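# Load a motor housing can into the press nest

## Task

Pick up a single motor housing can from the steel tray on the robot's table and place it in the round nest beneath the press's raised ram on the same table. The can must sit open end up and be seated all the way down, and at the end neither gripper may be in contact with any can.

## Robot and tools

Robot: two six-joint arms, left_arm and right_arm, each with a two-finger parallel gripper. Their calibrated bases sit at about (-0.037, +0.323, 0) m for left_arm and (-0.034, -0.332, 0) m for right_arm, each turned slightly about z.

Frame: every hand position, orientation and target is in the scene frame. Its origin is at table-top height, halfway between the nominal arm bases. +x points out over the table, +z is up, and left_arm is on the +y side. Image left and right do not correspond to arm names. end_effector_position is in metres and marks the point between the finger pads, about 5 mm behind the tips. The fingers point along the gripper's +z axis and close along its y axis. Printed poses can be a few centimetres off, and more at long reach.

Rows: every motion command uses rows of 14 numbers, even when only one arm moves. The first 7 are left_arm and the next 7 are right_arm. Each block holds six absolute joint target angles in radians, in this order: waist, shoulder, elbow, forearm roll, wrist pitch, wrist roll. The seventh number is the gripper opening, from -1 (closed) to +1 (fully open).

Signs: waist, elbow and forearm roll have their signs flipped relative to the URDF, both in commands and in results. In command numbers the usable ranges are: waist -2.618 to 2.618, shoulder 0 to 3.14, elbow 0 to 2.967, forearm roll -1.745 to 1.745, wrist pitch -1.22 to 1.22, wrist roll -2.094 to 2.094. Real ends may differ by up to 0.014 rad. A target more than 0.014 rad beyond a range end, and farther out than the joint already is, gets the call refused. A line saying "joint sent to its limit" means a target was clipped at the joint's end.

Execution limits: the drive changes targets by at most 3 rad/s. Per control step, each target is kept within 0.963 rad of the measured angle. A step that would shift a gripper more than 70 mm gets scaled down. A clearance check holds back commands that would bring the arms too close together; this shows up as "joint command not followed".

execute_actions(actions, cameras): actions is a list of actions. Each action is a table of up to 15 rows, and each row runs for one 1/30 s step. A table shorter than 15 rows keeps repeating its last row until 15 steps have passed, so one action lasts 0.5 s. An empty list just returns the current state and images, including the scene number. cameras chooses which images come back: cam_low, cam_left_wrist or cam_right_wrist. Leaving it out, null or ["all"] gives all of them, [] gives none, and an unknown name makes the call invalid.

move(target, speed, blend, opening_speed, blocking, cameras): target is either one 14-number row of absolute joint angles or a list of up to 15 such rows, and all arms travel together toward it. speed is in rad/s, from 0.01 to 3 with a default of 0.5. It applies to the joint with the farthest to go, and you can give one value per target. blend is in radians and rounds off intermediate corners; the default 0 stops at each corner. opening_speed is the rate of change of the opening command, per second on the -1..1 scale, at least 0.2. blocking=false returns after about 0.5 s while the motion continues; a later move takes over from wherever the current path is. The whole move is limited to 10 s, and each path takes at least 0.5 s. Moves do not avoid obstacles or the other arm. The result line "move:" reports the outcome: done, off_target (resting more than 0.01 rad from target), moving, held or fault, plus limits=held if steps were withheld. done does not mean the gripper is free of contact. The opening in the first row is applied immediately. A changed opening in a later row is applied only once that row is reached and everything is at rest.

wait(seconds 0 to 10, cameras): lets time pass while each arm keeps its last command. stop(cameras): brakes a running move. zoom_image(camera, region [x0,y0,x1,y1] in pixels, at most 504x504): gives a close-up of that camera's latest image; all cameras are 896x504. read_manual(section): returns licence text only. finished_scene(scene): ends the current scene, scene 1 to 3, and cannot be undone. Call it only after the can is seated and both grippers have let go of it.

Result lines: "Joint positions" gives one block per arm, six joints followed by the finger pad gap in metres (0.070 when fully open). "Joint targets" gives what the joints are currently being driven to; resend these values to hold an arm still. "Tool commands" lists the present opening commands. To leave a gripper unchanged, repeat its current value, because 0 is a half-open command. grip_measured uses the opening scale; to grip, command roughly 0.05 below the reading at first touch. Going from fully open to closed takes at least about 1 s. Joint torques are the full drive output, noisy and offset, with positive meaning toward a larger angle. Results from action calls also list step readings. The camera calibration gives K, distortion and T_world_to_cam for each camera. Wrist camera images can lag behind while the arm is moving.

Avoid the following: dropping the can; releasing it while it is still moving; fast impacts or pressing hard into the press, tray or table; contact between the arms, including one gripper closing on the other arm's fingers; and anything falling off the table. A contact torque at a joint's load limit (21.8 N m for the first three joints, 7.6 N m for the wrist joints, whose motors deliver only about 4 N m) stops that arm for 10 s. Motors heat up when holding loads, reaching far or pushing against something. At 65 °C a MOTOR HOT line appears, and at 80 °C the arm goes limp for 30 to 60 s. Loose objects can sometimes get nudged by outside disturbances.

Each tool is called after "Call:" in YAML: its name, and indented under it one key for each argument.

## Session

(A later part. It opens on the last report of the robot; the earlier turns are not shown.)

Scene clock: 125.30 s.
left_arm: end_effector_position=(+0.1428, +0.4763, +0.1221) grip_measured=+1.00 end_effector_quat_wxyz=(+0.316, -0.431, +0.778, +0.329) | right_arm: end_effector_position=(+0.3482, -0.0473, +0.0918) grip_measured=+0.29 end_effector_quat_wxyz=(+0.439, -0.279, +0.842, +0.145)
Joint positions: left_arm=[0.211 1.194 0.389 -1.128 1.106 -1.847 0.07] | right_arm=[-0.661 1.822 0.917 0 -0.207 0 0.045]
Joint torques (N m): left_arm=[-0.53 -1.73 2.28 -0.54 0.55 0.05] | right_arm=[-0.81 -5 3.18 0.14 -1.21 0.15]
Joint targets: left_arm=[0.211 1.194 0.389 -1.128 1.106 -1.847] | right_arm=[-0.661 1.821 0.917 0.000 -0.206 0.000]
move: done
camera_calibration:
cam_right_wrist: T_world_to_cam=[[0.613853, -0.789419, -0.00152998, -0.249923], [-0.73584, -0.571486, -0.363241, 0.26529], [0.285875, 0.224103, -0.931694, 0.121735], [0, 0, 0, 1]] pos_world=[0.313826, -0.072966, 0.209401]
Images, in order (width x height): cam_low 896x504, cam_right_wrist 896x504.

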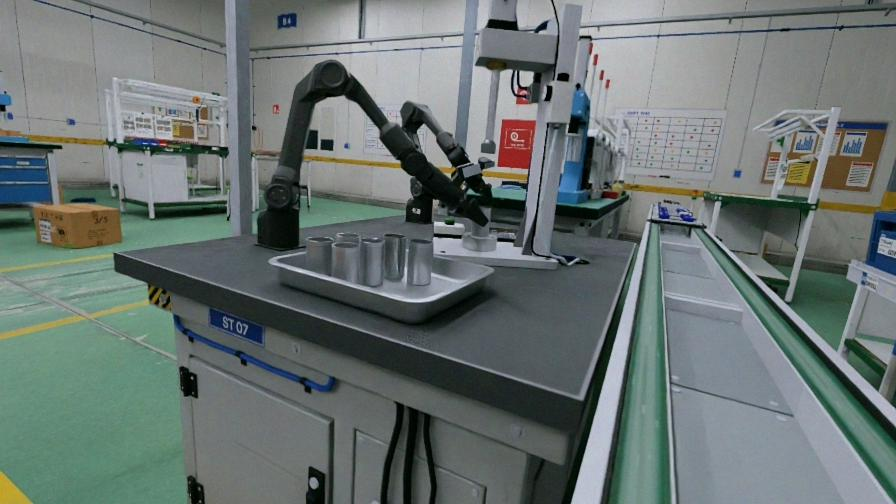

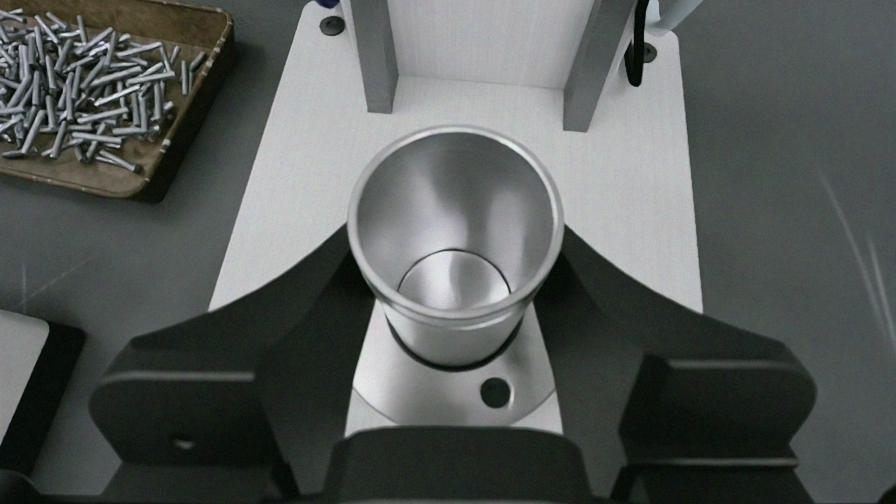

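Call:
move:
  target: [0.211,1.194,0.389,-1.128,1.106,-1.847,1,-0.661,1.8366,0.9087,0,-0.2297,0,0.2]
  speed: 0.06
  cameras: ["cam_right_wrist","cam_low"]

Call:
zoom_image:
  camera: "cam_right_wrist"
  region: [380, 310, 530, 390]

Call:
zoom_image:
  camera: "cam_low"
  region: [450, 190, 510, 260]

Scene clock: 128.93 s.
left_arm: end_effector_position=(+0.1428, +0.4763, +0.1221) grip_measured=+1.00 end_effector_quat_wxyz=(+0.316, -0.431, +0.778, +0.329) | right_arm: end_effector_position=(+0.3484, -0.0472, +0.0862) grip_measured=+0.29 end_effector_quat_wxyz=(+0.439, -0.279, +0.842, +0.145)
Joint positions: left_arm=[0.211 1.194 0.389 -1.128 1.106 -1.847 0.07] | right_arm=[-0.661 1.837 0.909 0 -0.23 0 0.045]
Joint torques (N m): left_arm=[-0.48 -1.77 2.3 -0.54 0.56 0.03] | right_arm=[-1.51 -4.91 2.95 0.13 -1.5 0.21]
Joint targets: left_arm=[0.211 1.194 0.389 -1.128 1.106 -1.847] | right_arm=[-0.661 1.837 0.909 0.000 -0.230 0.000]
move: done
camera_calibration:
cam_right_wrist: T_world_to_cam=[[0.613863, -0.789411, -0.00148805, -0.249925], [-0.735563, -0.571303, -0.364089, 0.263484], [0.286566, 0.224595, -0.931363, 0.116219], [0, 0, 0, 1]] pos_world=[0.313924, -0.0728671, 0.203801]
Images, in order (width x height): cam_low 896x504, cam_right_wrist 896x504.

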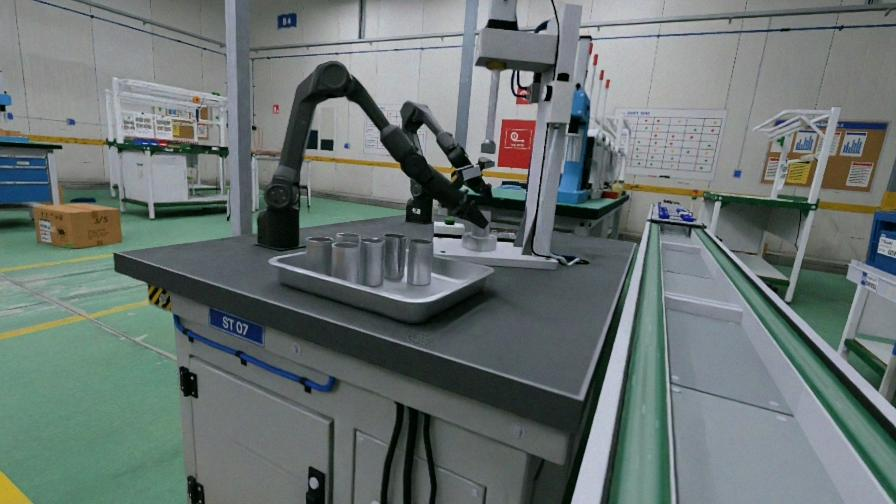

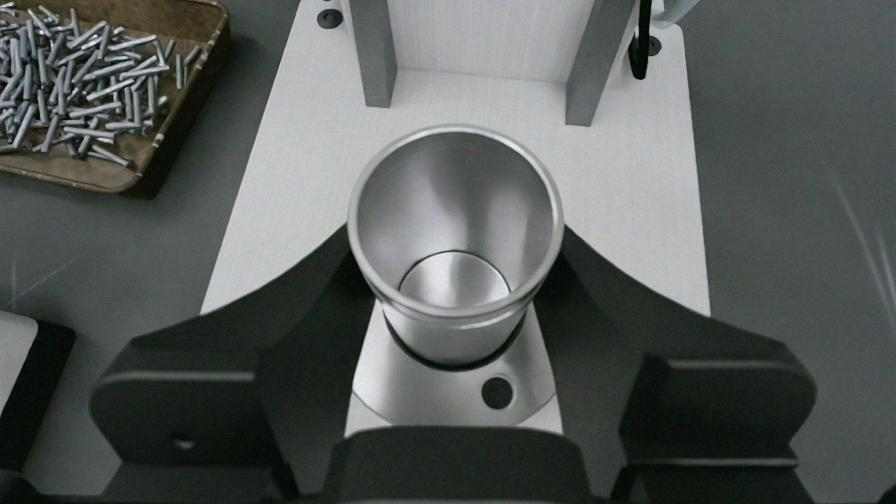

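Scaled by 3.360 from the camera's 896x504 image, which has a finer 1280x720 frame.

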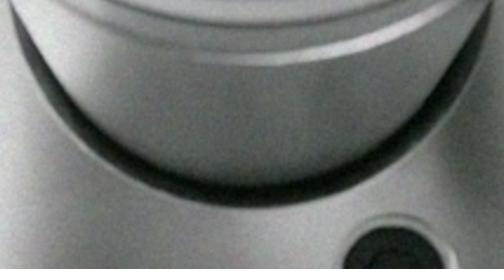

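Scaled by 7.200 from the camera's 896x504 image, which has a finer 1280x720 frame.

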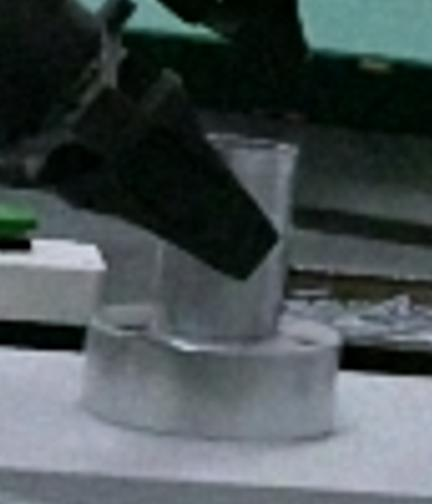

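Call:
move:
  target: [0.211,1.194,0.389,-1.128,1.106,-1.847,1,-0.660,1.8519,0.9007,0,-0.2530,0,0.2]
  speed: 0.06
  cameras: ["cam_right_wrist","cam_low"]

Call:
zoom_image:
  camera: "cam_right_wrist"
  region: [380, 310, 530, 390]

Call:
zoom_image:
  camera: "cam_low"
  region: [450, 190, 510, 260]

Scene clock: 131.40 s.
left_arm: end_effector_position=(+0.1428, +0.4763, +0.1221) grip_measured=+1.00 end_effector_quat_wxyz=(+0.316, -0.431, +0.778, +0.329) | right_arm: end_effector_position=(+0.3482, -0.0473, +0.0800) grip_measured=+0.29 end_effector_quat_wxyz=(+0.439, -0.279, +0.842, +0.145)
Joint positions: left_arm=[0.211 1.194 0.389 -1.128 1.106 -1.847 0.07] | right_arm=[-0.661 1.852 0.901 0 -0.253 0 0.045]
Joint torques (N m): left_arm=[-0.44 -1.8 2.32 -0.55 0.56 0.02] | right_arm=[-0.59 -4.97 2.64 0.1 -1.32 0.17]
Joint targets: left_arm=[0.211 1.194 0.389 -1.128 1.106 -1.847] | right_arm=[-0.660 1.852 0.901 0.000 -0.253 0.000]
move: done
camera_calibration:
cam_right_wrist: T_world_to_cam=[[0.613853, -0.789419, -0.00152998, -0.249941], [-0.73584, -0.571486, -0.363241, 0.261003], [0.285875, 0.224103, -0.931694, 0.110741], [0, 0, 0, 1]] pos_world=[0.313826, -0.072966, 0.197601]
Images, in order (width x height): cam_low 896x504, cam_right_wrist 896x504.

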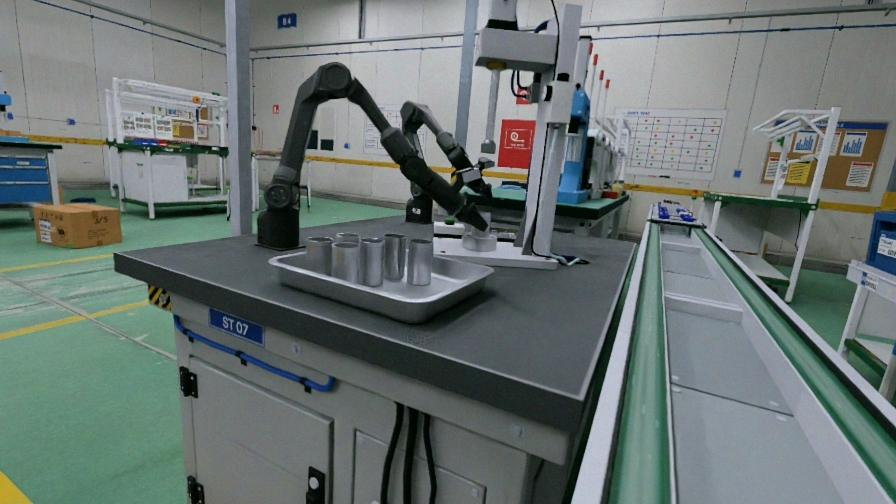

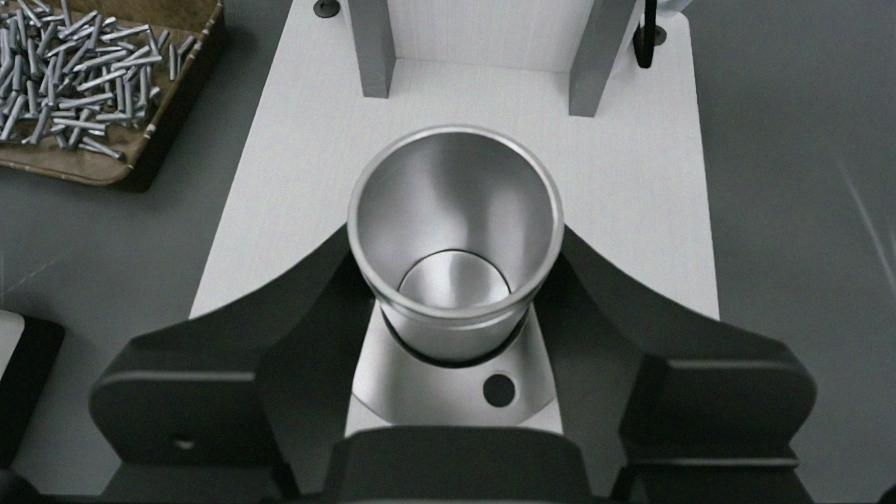

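Scaled by 3.360 from the camera's 896x504 image, which has a finer 1280x720 frame.

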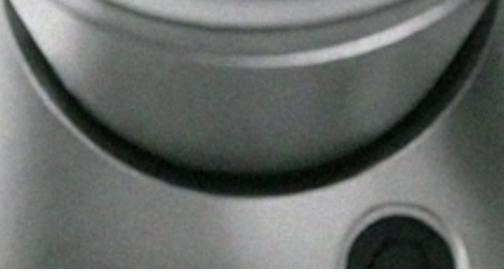

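Scaled by 7.200 from the camera's 896x504 image, which has a finer 1280x720 frame.

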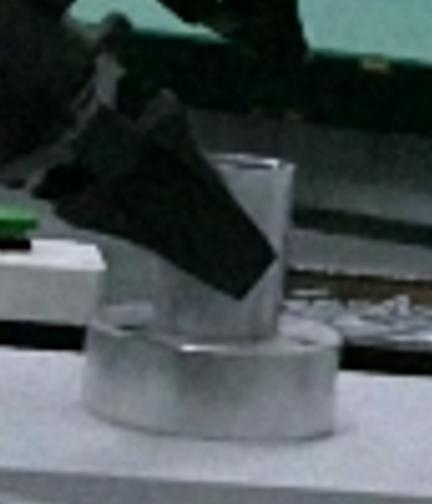

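Call:
move:
  target: [0.211,1.194,0.389,-1.128,1.106,-1.847,1,-0.660,1.8680,0.8935,0,-0.2763,0,0.2]
  speed: 0.05
  cameras: ["cam_right_wrist","cam_low"]

Call:
zoom_image:
  camera: "cam_right_wrist"
  region: [330, 110, 580, 390]

Call:
zoom_image:
  camera: "cam_low"
  region: [450, 190, 510, 260]

Scene clock: 134.33 s.
left_arm: end_effector_position=(+0.1428, +0.4763, +0.1221) grip_measured=+1.00 end_effector_quat_wxyz=(+0.316, -0.431, +0.778, +0.329) | right_arm: end_effector_position=(+0.3487, -0.0475, +0.0754) grip_measured=+0.29 end_effector_quat_wxyz=(+0.440, -0.278, +0.841, +0.145)
Joint positions: left_arm=[0.211 1.194 0.389 -1.128 1.106 -1.847 0.07] | right_arm=[-0.66 1.865 0.894 0 -0.277 0 0.045]
Joint torques (N m): left_arm=[-0.4 -1.84 2.33 -0.56 0.55 0.01] | right_arm=[-0.22 -2.44 2.68 0.08 -1.07 0.13]
Joint targets: left_arm=[0.211 1.194 0.389 -1.128 1.106 -1.847] | right_arm=[-0.660 1.868 0.893 0.000 -0.276 0.000]
move: done
camera_calibration:
cam_right_wrist: T_world_to_cam=[[0.613145, -0.789969, -0.00141224, -0.250166], [-0.735298, -0.570055, -0.36657, 0.259711], [0.288774, 0.225799, -0.93039, 0.105389], [0, 0, 0, 1]] pos_world=[0.313919, -0.0733709, 0.192901]
Images, in order (width x height): cam_low 896x504, cam_right_wrist 896x504.

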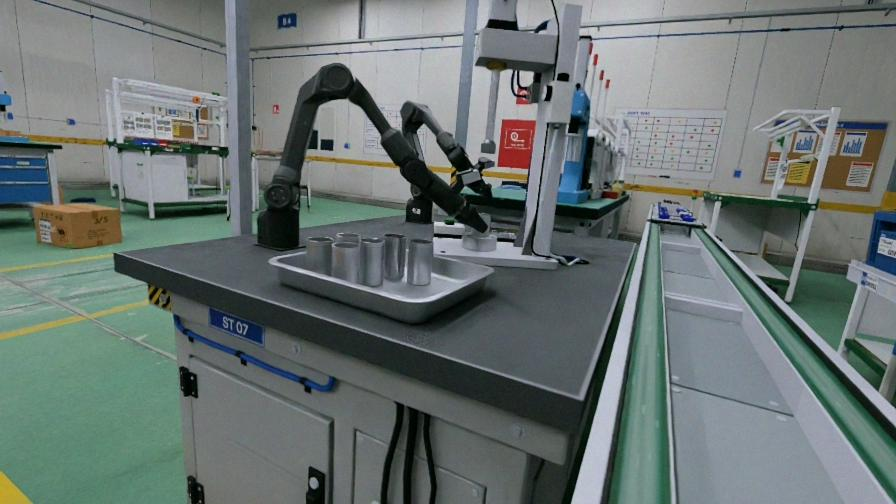

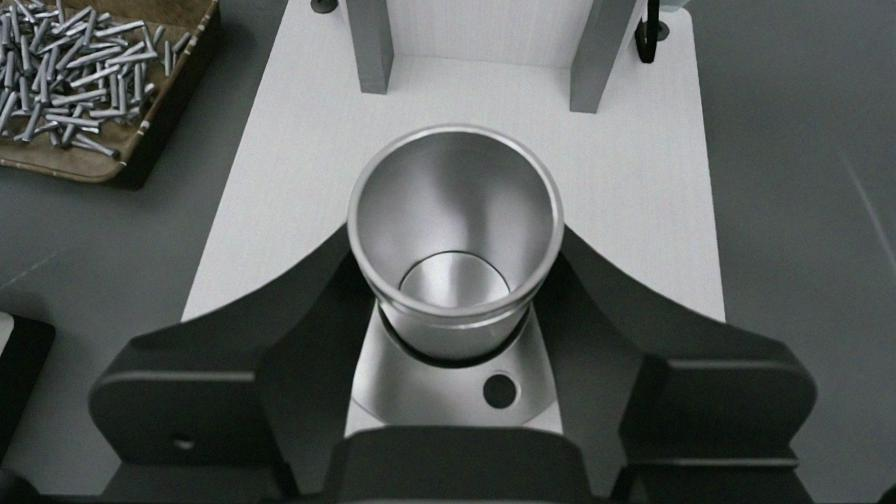

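Scaled by 1.800 from the camera's 896x504 image, which has a finer 1280x720 frame.

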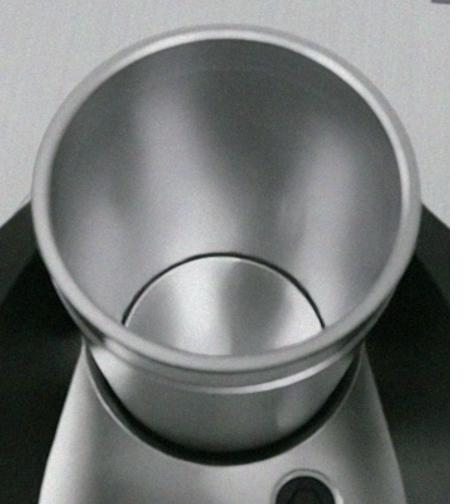

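Scaled by 7.200 from the camera's 896x504 image, which has a finer 1280x720 frame.

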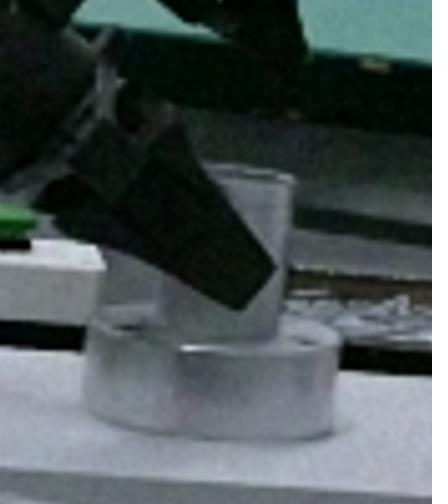

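Call:
move:
  target:
    - [0.211,1.194,0.389,-1.128,1.106,-1.847,1,-0.660,1.8645,0.8948,0,-0.2710,0,0.2]
    - [0.211,1.194,0.389,-1.128,1.106,-1.847,1,-0.660,1.8645,0.8948,0,-0.2710,0,0.6]
  speed: 0.05
  opening_speed: 0.4
  cameras: ["cam_right_wrist","cam_low"]

Call:
zoom_image:
  camera: "cam_right_wrist"
  region: [330, 110, 580, 390]

Call:
zoom_image:
  camera: "cam_low"
  region: [450, 190, 510, 260]

Scene clock: 138.30 s.
left_arm: end_effector_position=(+0.1428, +0.4763, +0.1221) grip_measured=+1.00 end_effector_quat_wxyz=(+0.316, -0.431, +0.778, +0.329) | right_arm: end_effector_position=(+0.3481, -0.0479, +0.0746) grip_measured=+0.60 end_effector_quat_wxyz=(+0.438, -0.279, +0.843, +0.145)
Joint positions: left_arm=[0.211 1.194 0.389 -1.128 1.106 -1.847 0.07] | right_arm=[-0.66 1.865 0.894 0 -0.271 0 0.056]
Joint torques (N m): left_arm=[-0.35 -1.88 2.36 -0.57 0.54 -0.01] | right_arm=[-0.88 -5.55 3.85 0.04 -1.4 0.09]
Joint targets: left_arm=[0.211 1.194 0.389 -1.128 1.106 -1.847] | right_arm=[-0.660 1.864 0.895 0.000 -0.271 0.000]
move: done
camera_calibration:
cam_right_wrist: T_world_to_cam=[[0.613161, -0.789956, -0.00158308, -0.250139], [-0.736995, -0.571329, -0.361139, 0.258897], [0.28438, 0.222603, -0.93251, 0.106378], [0, 0, 0, 1]] pos_world=[0.31393, -0.0733633, 0.192301]
Images, in order (width x height): cam_low 896x504, cam_right_wrist 896x504.

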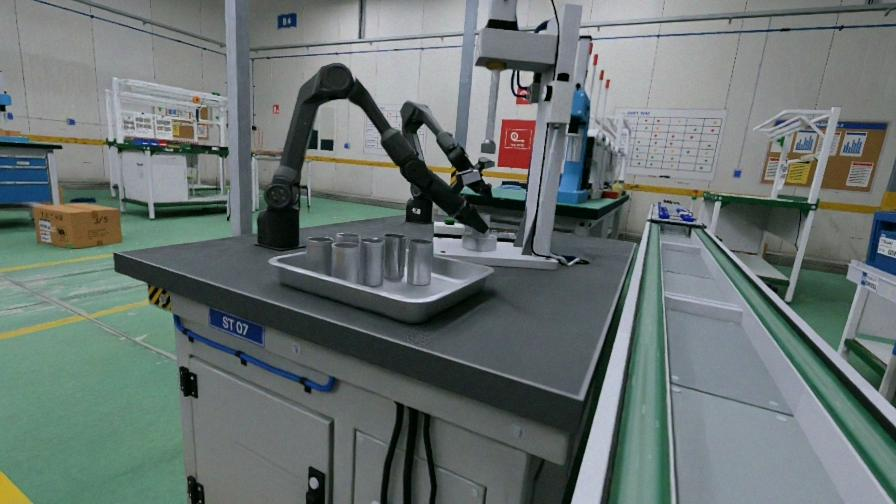

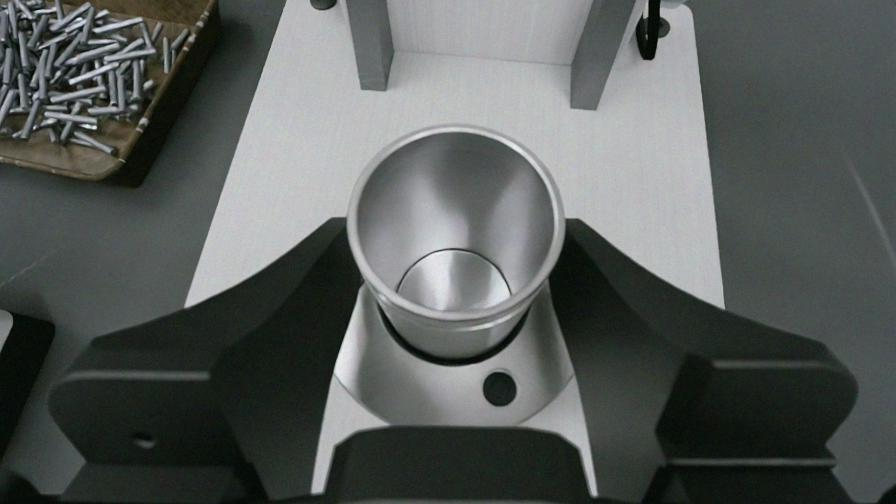

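Scaled by 1.800 from the camera's 896x504 image, which has a finer 1280x720 frame.

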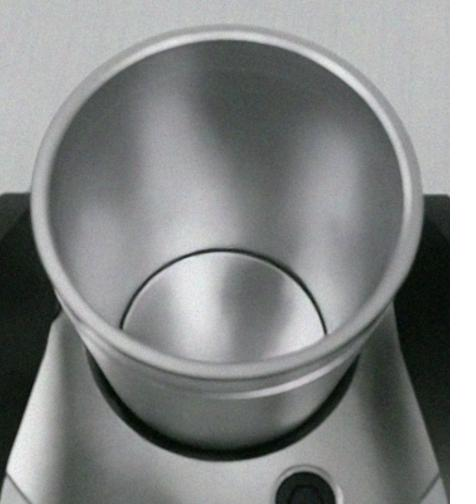

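Scaled by 7.200 from the camera's 896x504 image, which has a finer 1280x720 frame.

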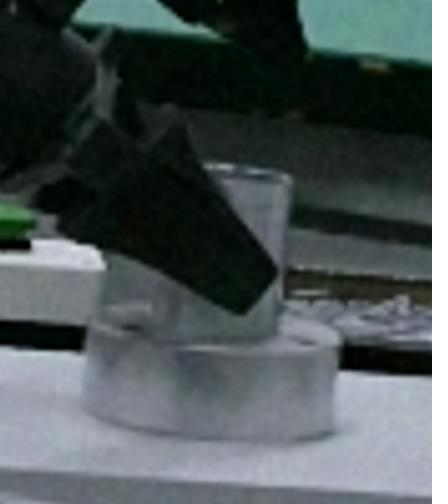

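Call:
move:
  target:
    - [0.211,1.194,0.389,-1.128,1.106,-1.847,1,-0.660,1.5054,0.6667,0,-0.1405,0,0.6]
    - [0.211,1.194,0.389,-1.128,1.106,-1.847,1,-0.660,1.3331,0.4881,0,-0.1468,0,0.6]
  speed: [0.2,0.4]
  blend: [0.05,0]

Call:
zoom_image:
  camera: "cam_right_wrist"
  region: [340, 0, 580, 180]

Call:
zoom_image:
  camera: "cam_low"
  region: [450, 190, 510, 260]

Scene clock: 147.13 s.
left_arm: end_effector_position=(+0.1428, +0.4763, +0.1221) grip_measured=+1.00 end_effector_quat_wxyz=(+0.316, -0.431, +0.778, +0.329) | right_arm: end_effector_position=(+0.2462, -0.1236, +0.1224) grip_measured=+0.60 end_effector_quat_wxyz=(+0.438, -0.279, +0.842, +0.145)
Joint positions: left_arm=[0.211 1.194 0.389 -1.128 1.106 -1.847 0.07] | right_arm=[-0.66 1.332 0.486 0 -0.147 0 0.056]
Joint torques (N m): left_arm=[-0.28 -1.95 2.4 -0.59 0.54 -0.03] | right_arm=[-0.98 -1.67 4.16 0.01 -1.37 0.11]
Joint targets: left_arm=[0.211 1.194 0.389 -1.128 1.106 -1.847] | right_arm=[-0.660 1.333 0.488 0.000 -0.147 0.000]
move: done
camera_calibration:
cam_right_wrist: T_world_to_cam=[[0.61318, -0.789942, -0.00151847, -0.247338], [-0.736756, -0.571199, -0.361833, 0.15787], [0.284959, 0.222987, -0.932242, 0.196681], [0, 0, 0, 1]] pos_world=[0.211928, -0.149064, 0.240101]

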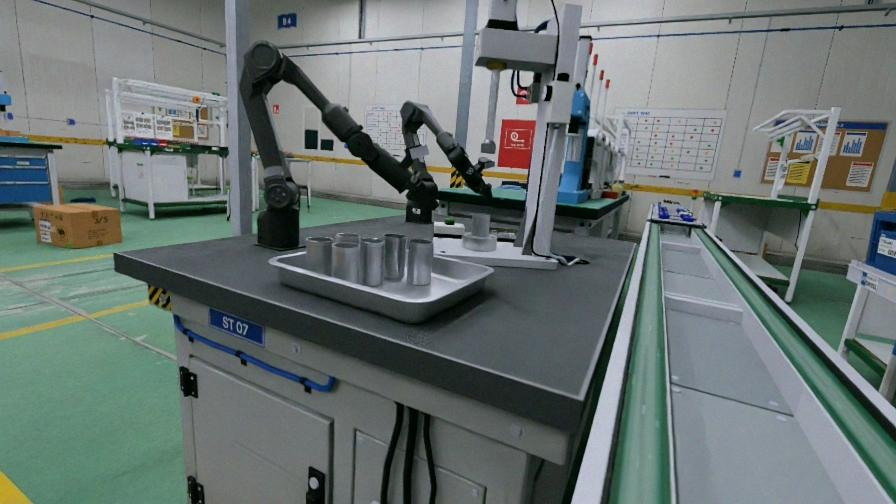

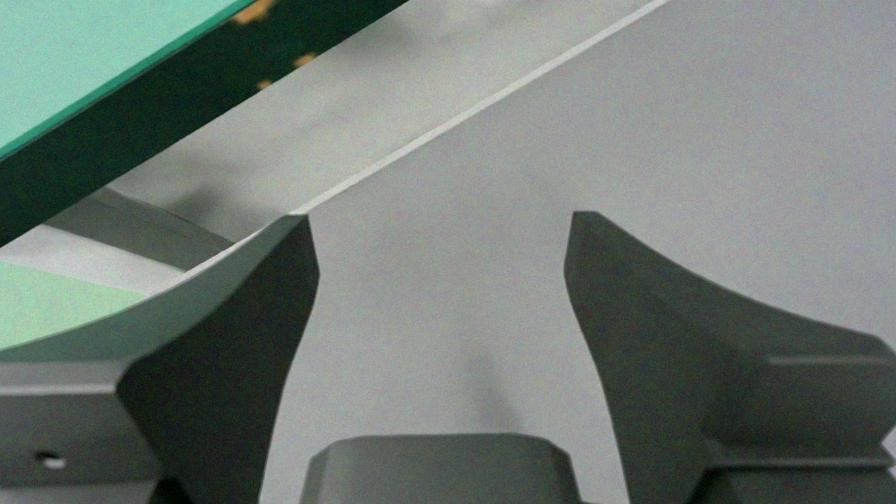

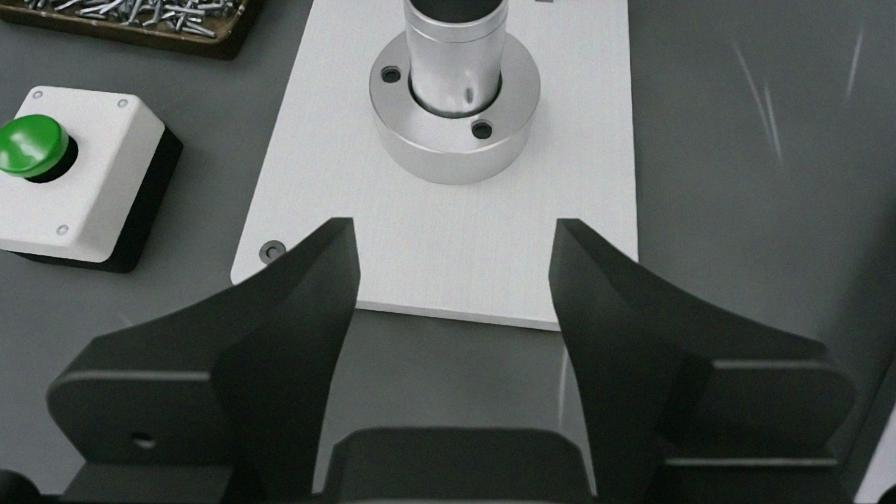

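Scaled by 2.100 from the camera's 896x504 image, which has a finer 1280x720 frame.

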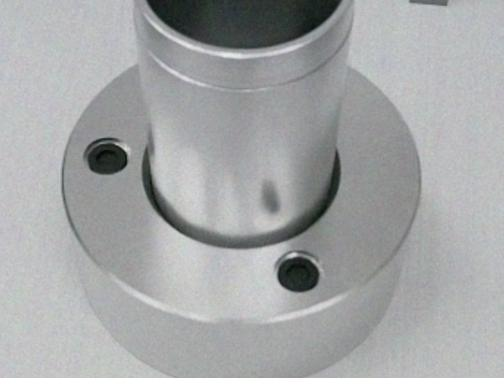

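Scaled by 7.200 from the camera's 896x504 image, which has a finer 1280x720 frame.

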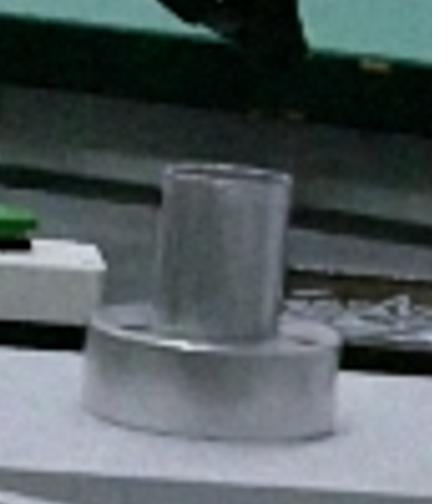

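Call:
finished_scene:
  scene: 1

The scene is finished: the task was done.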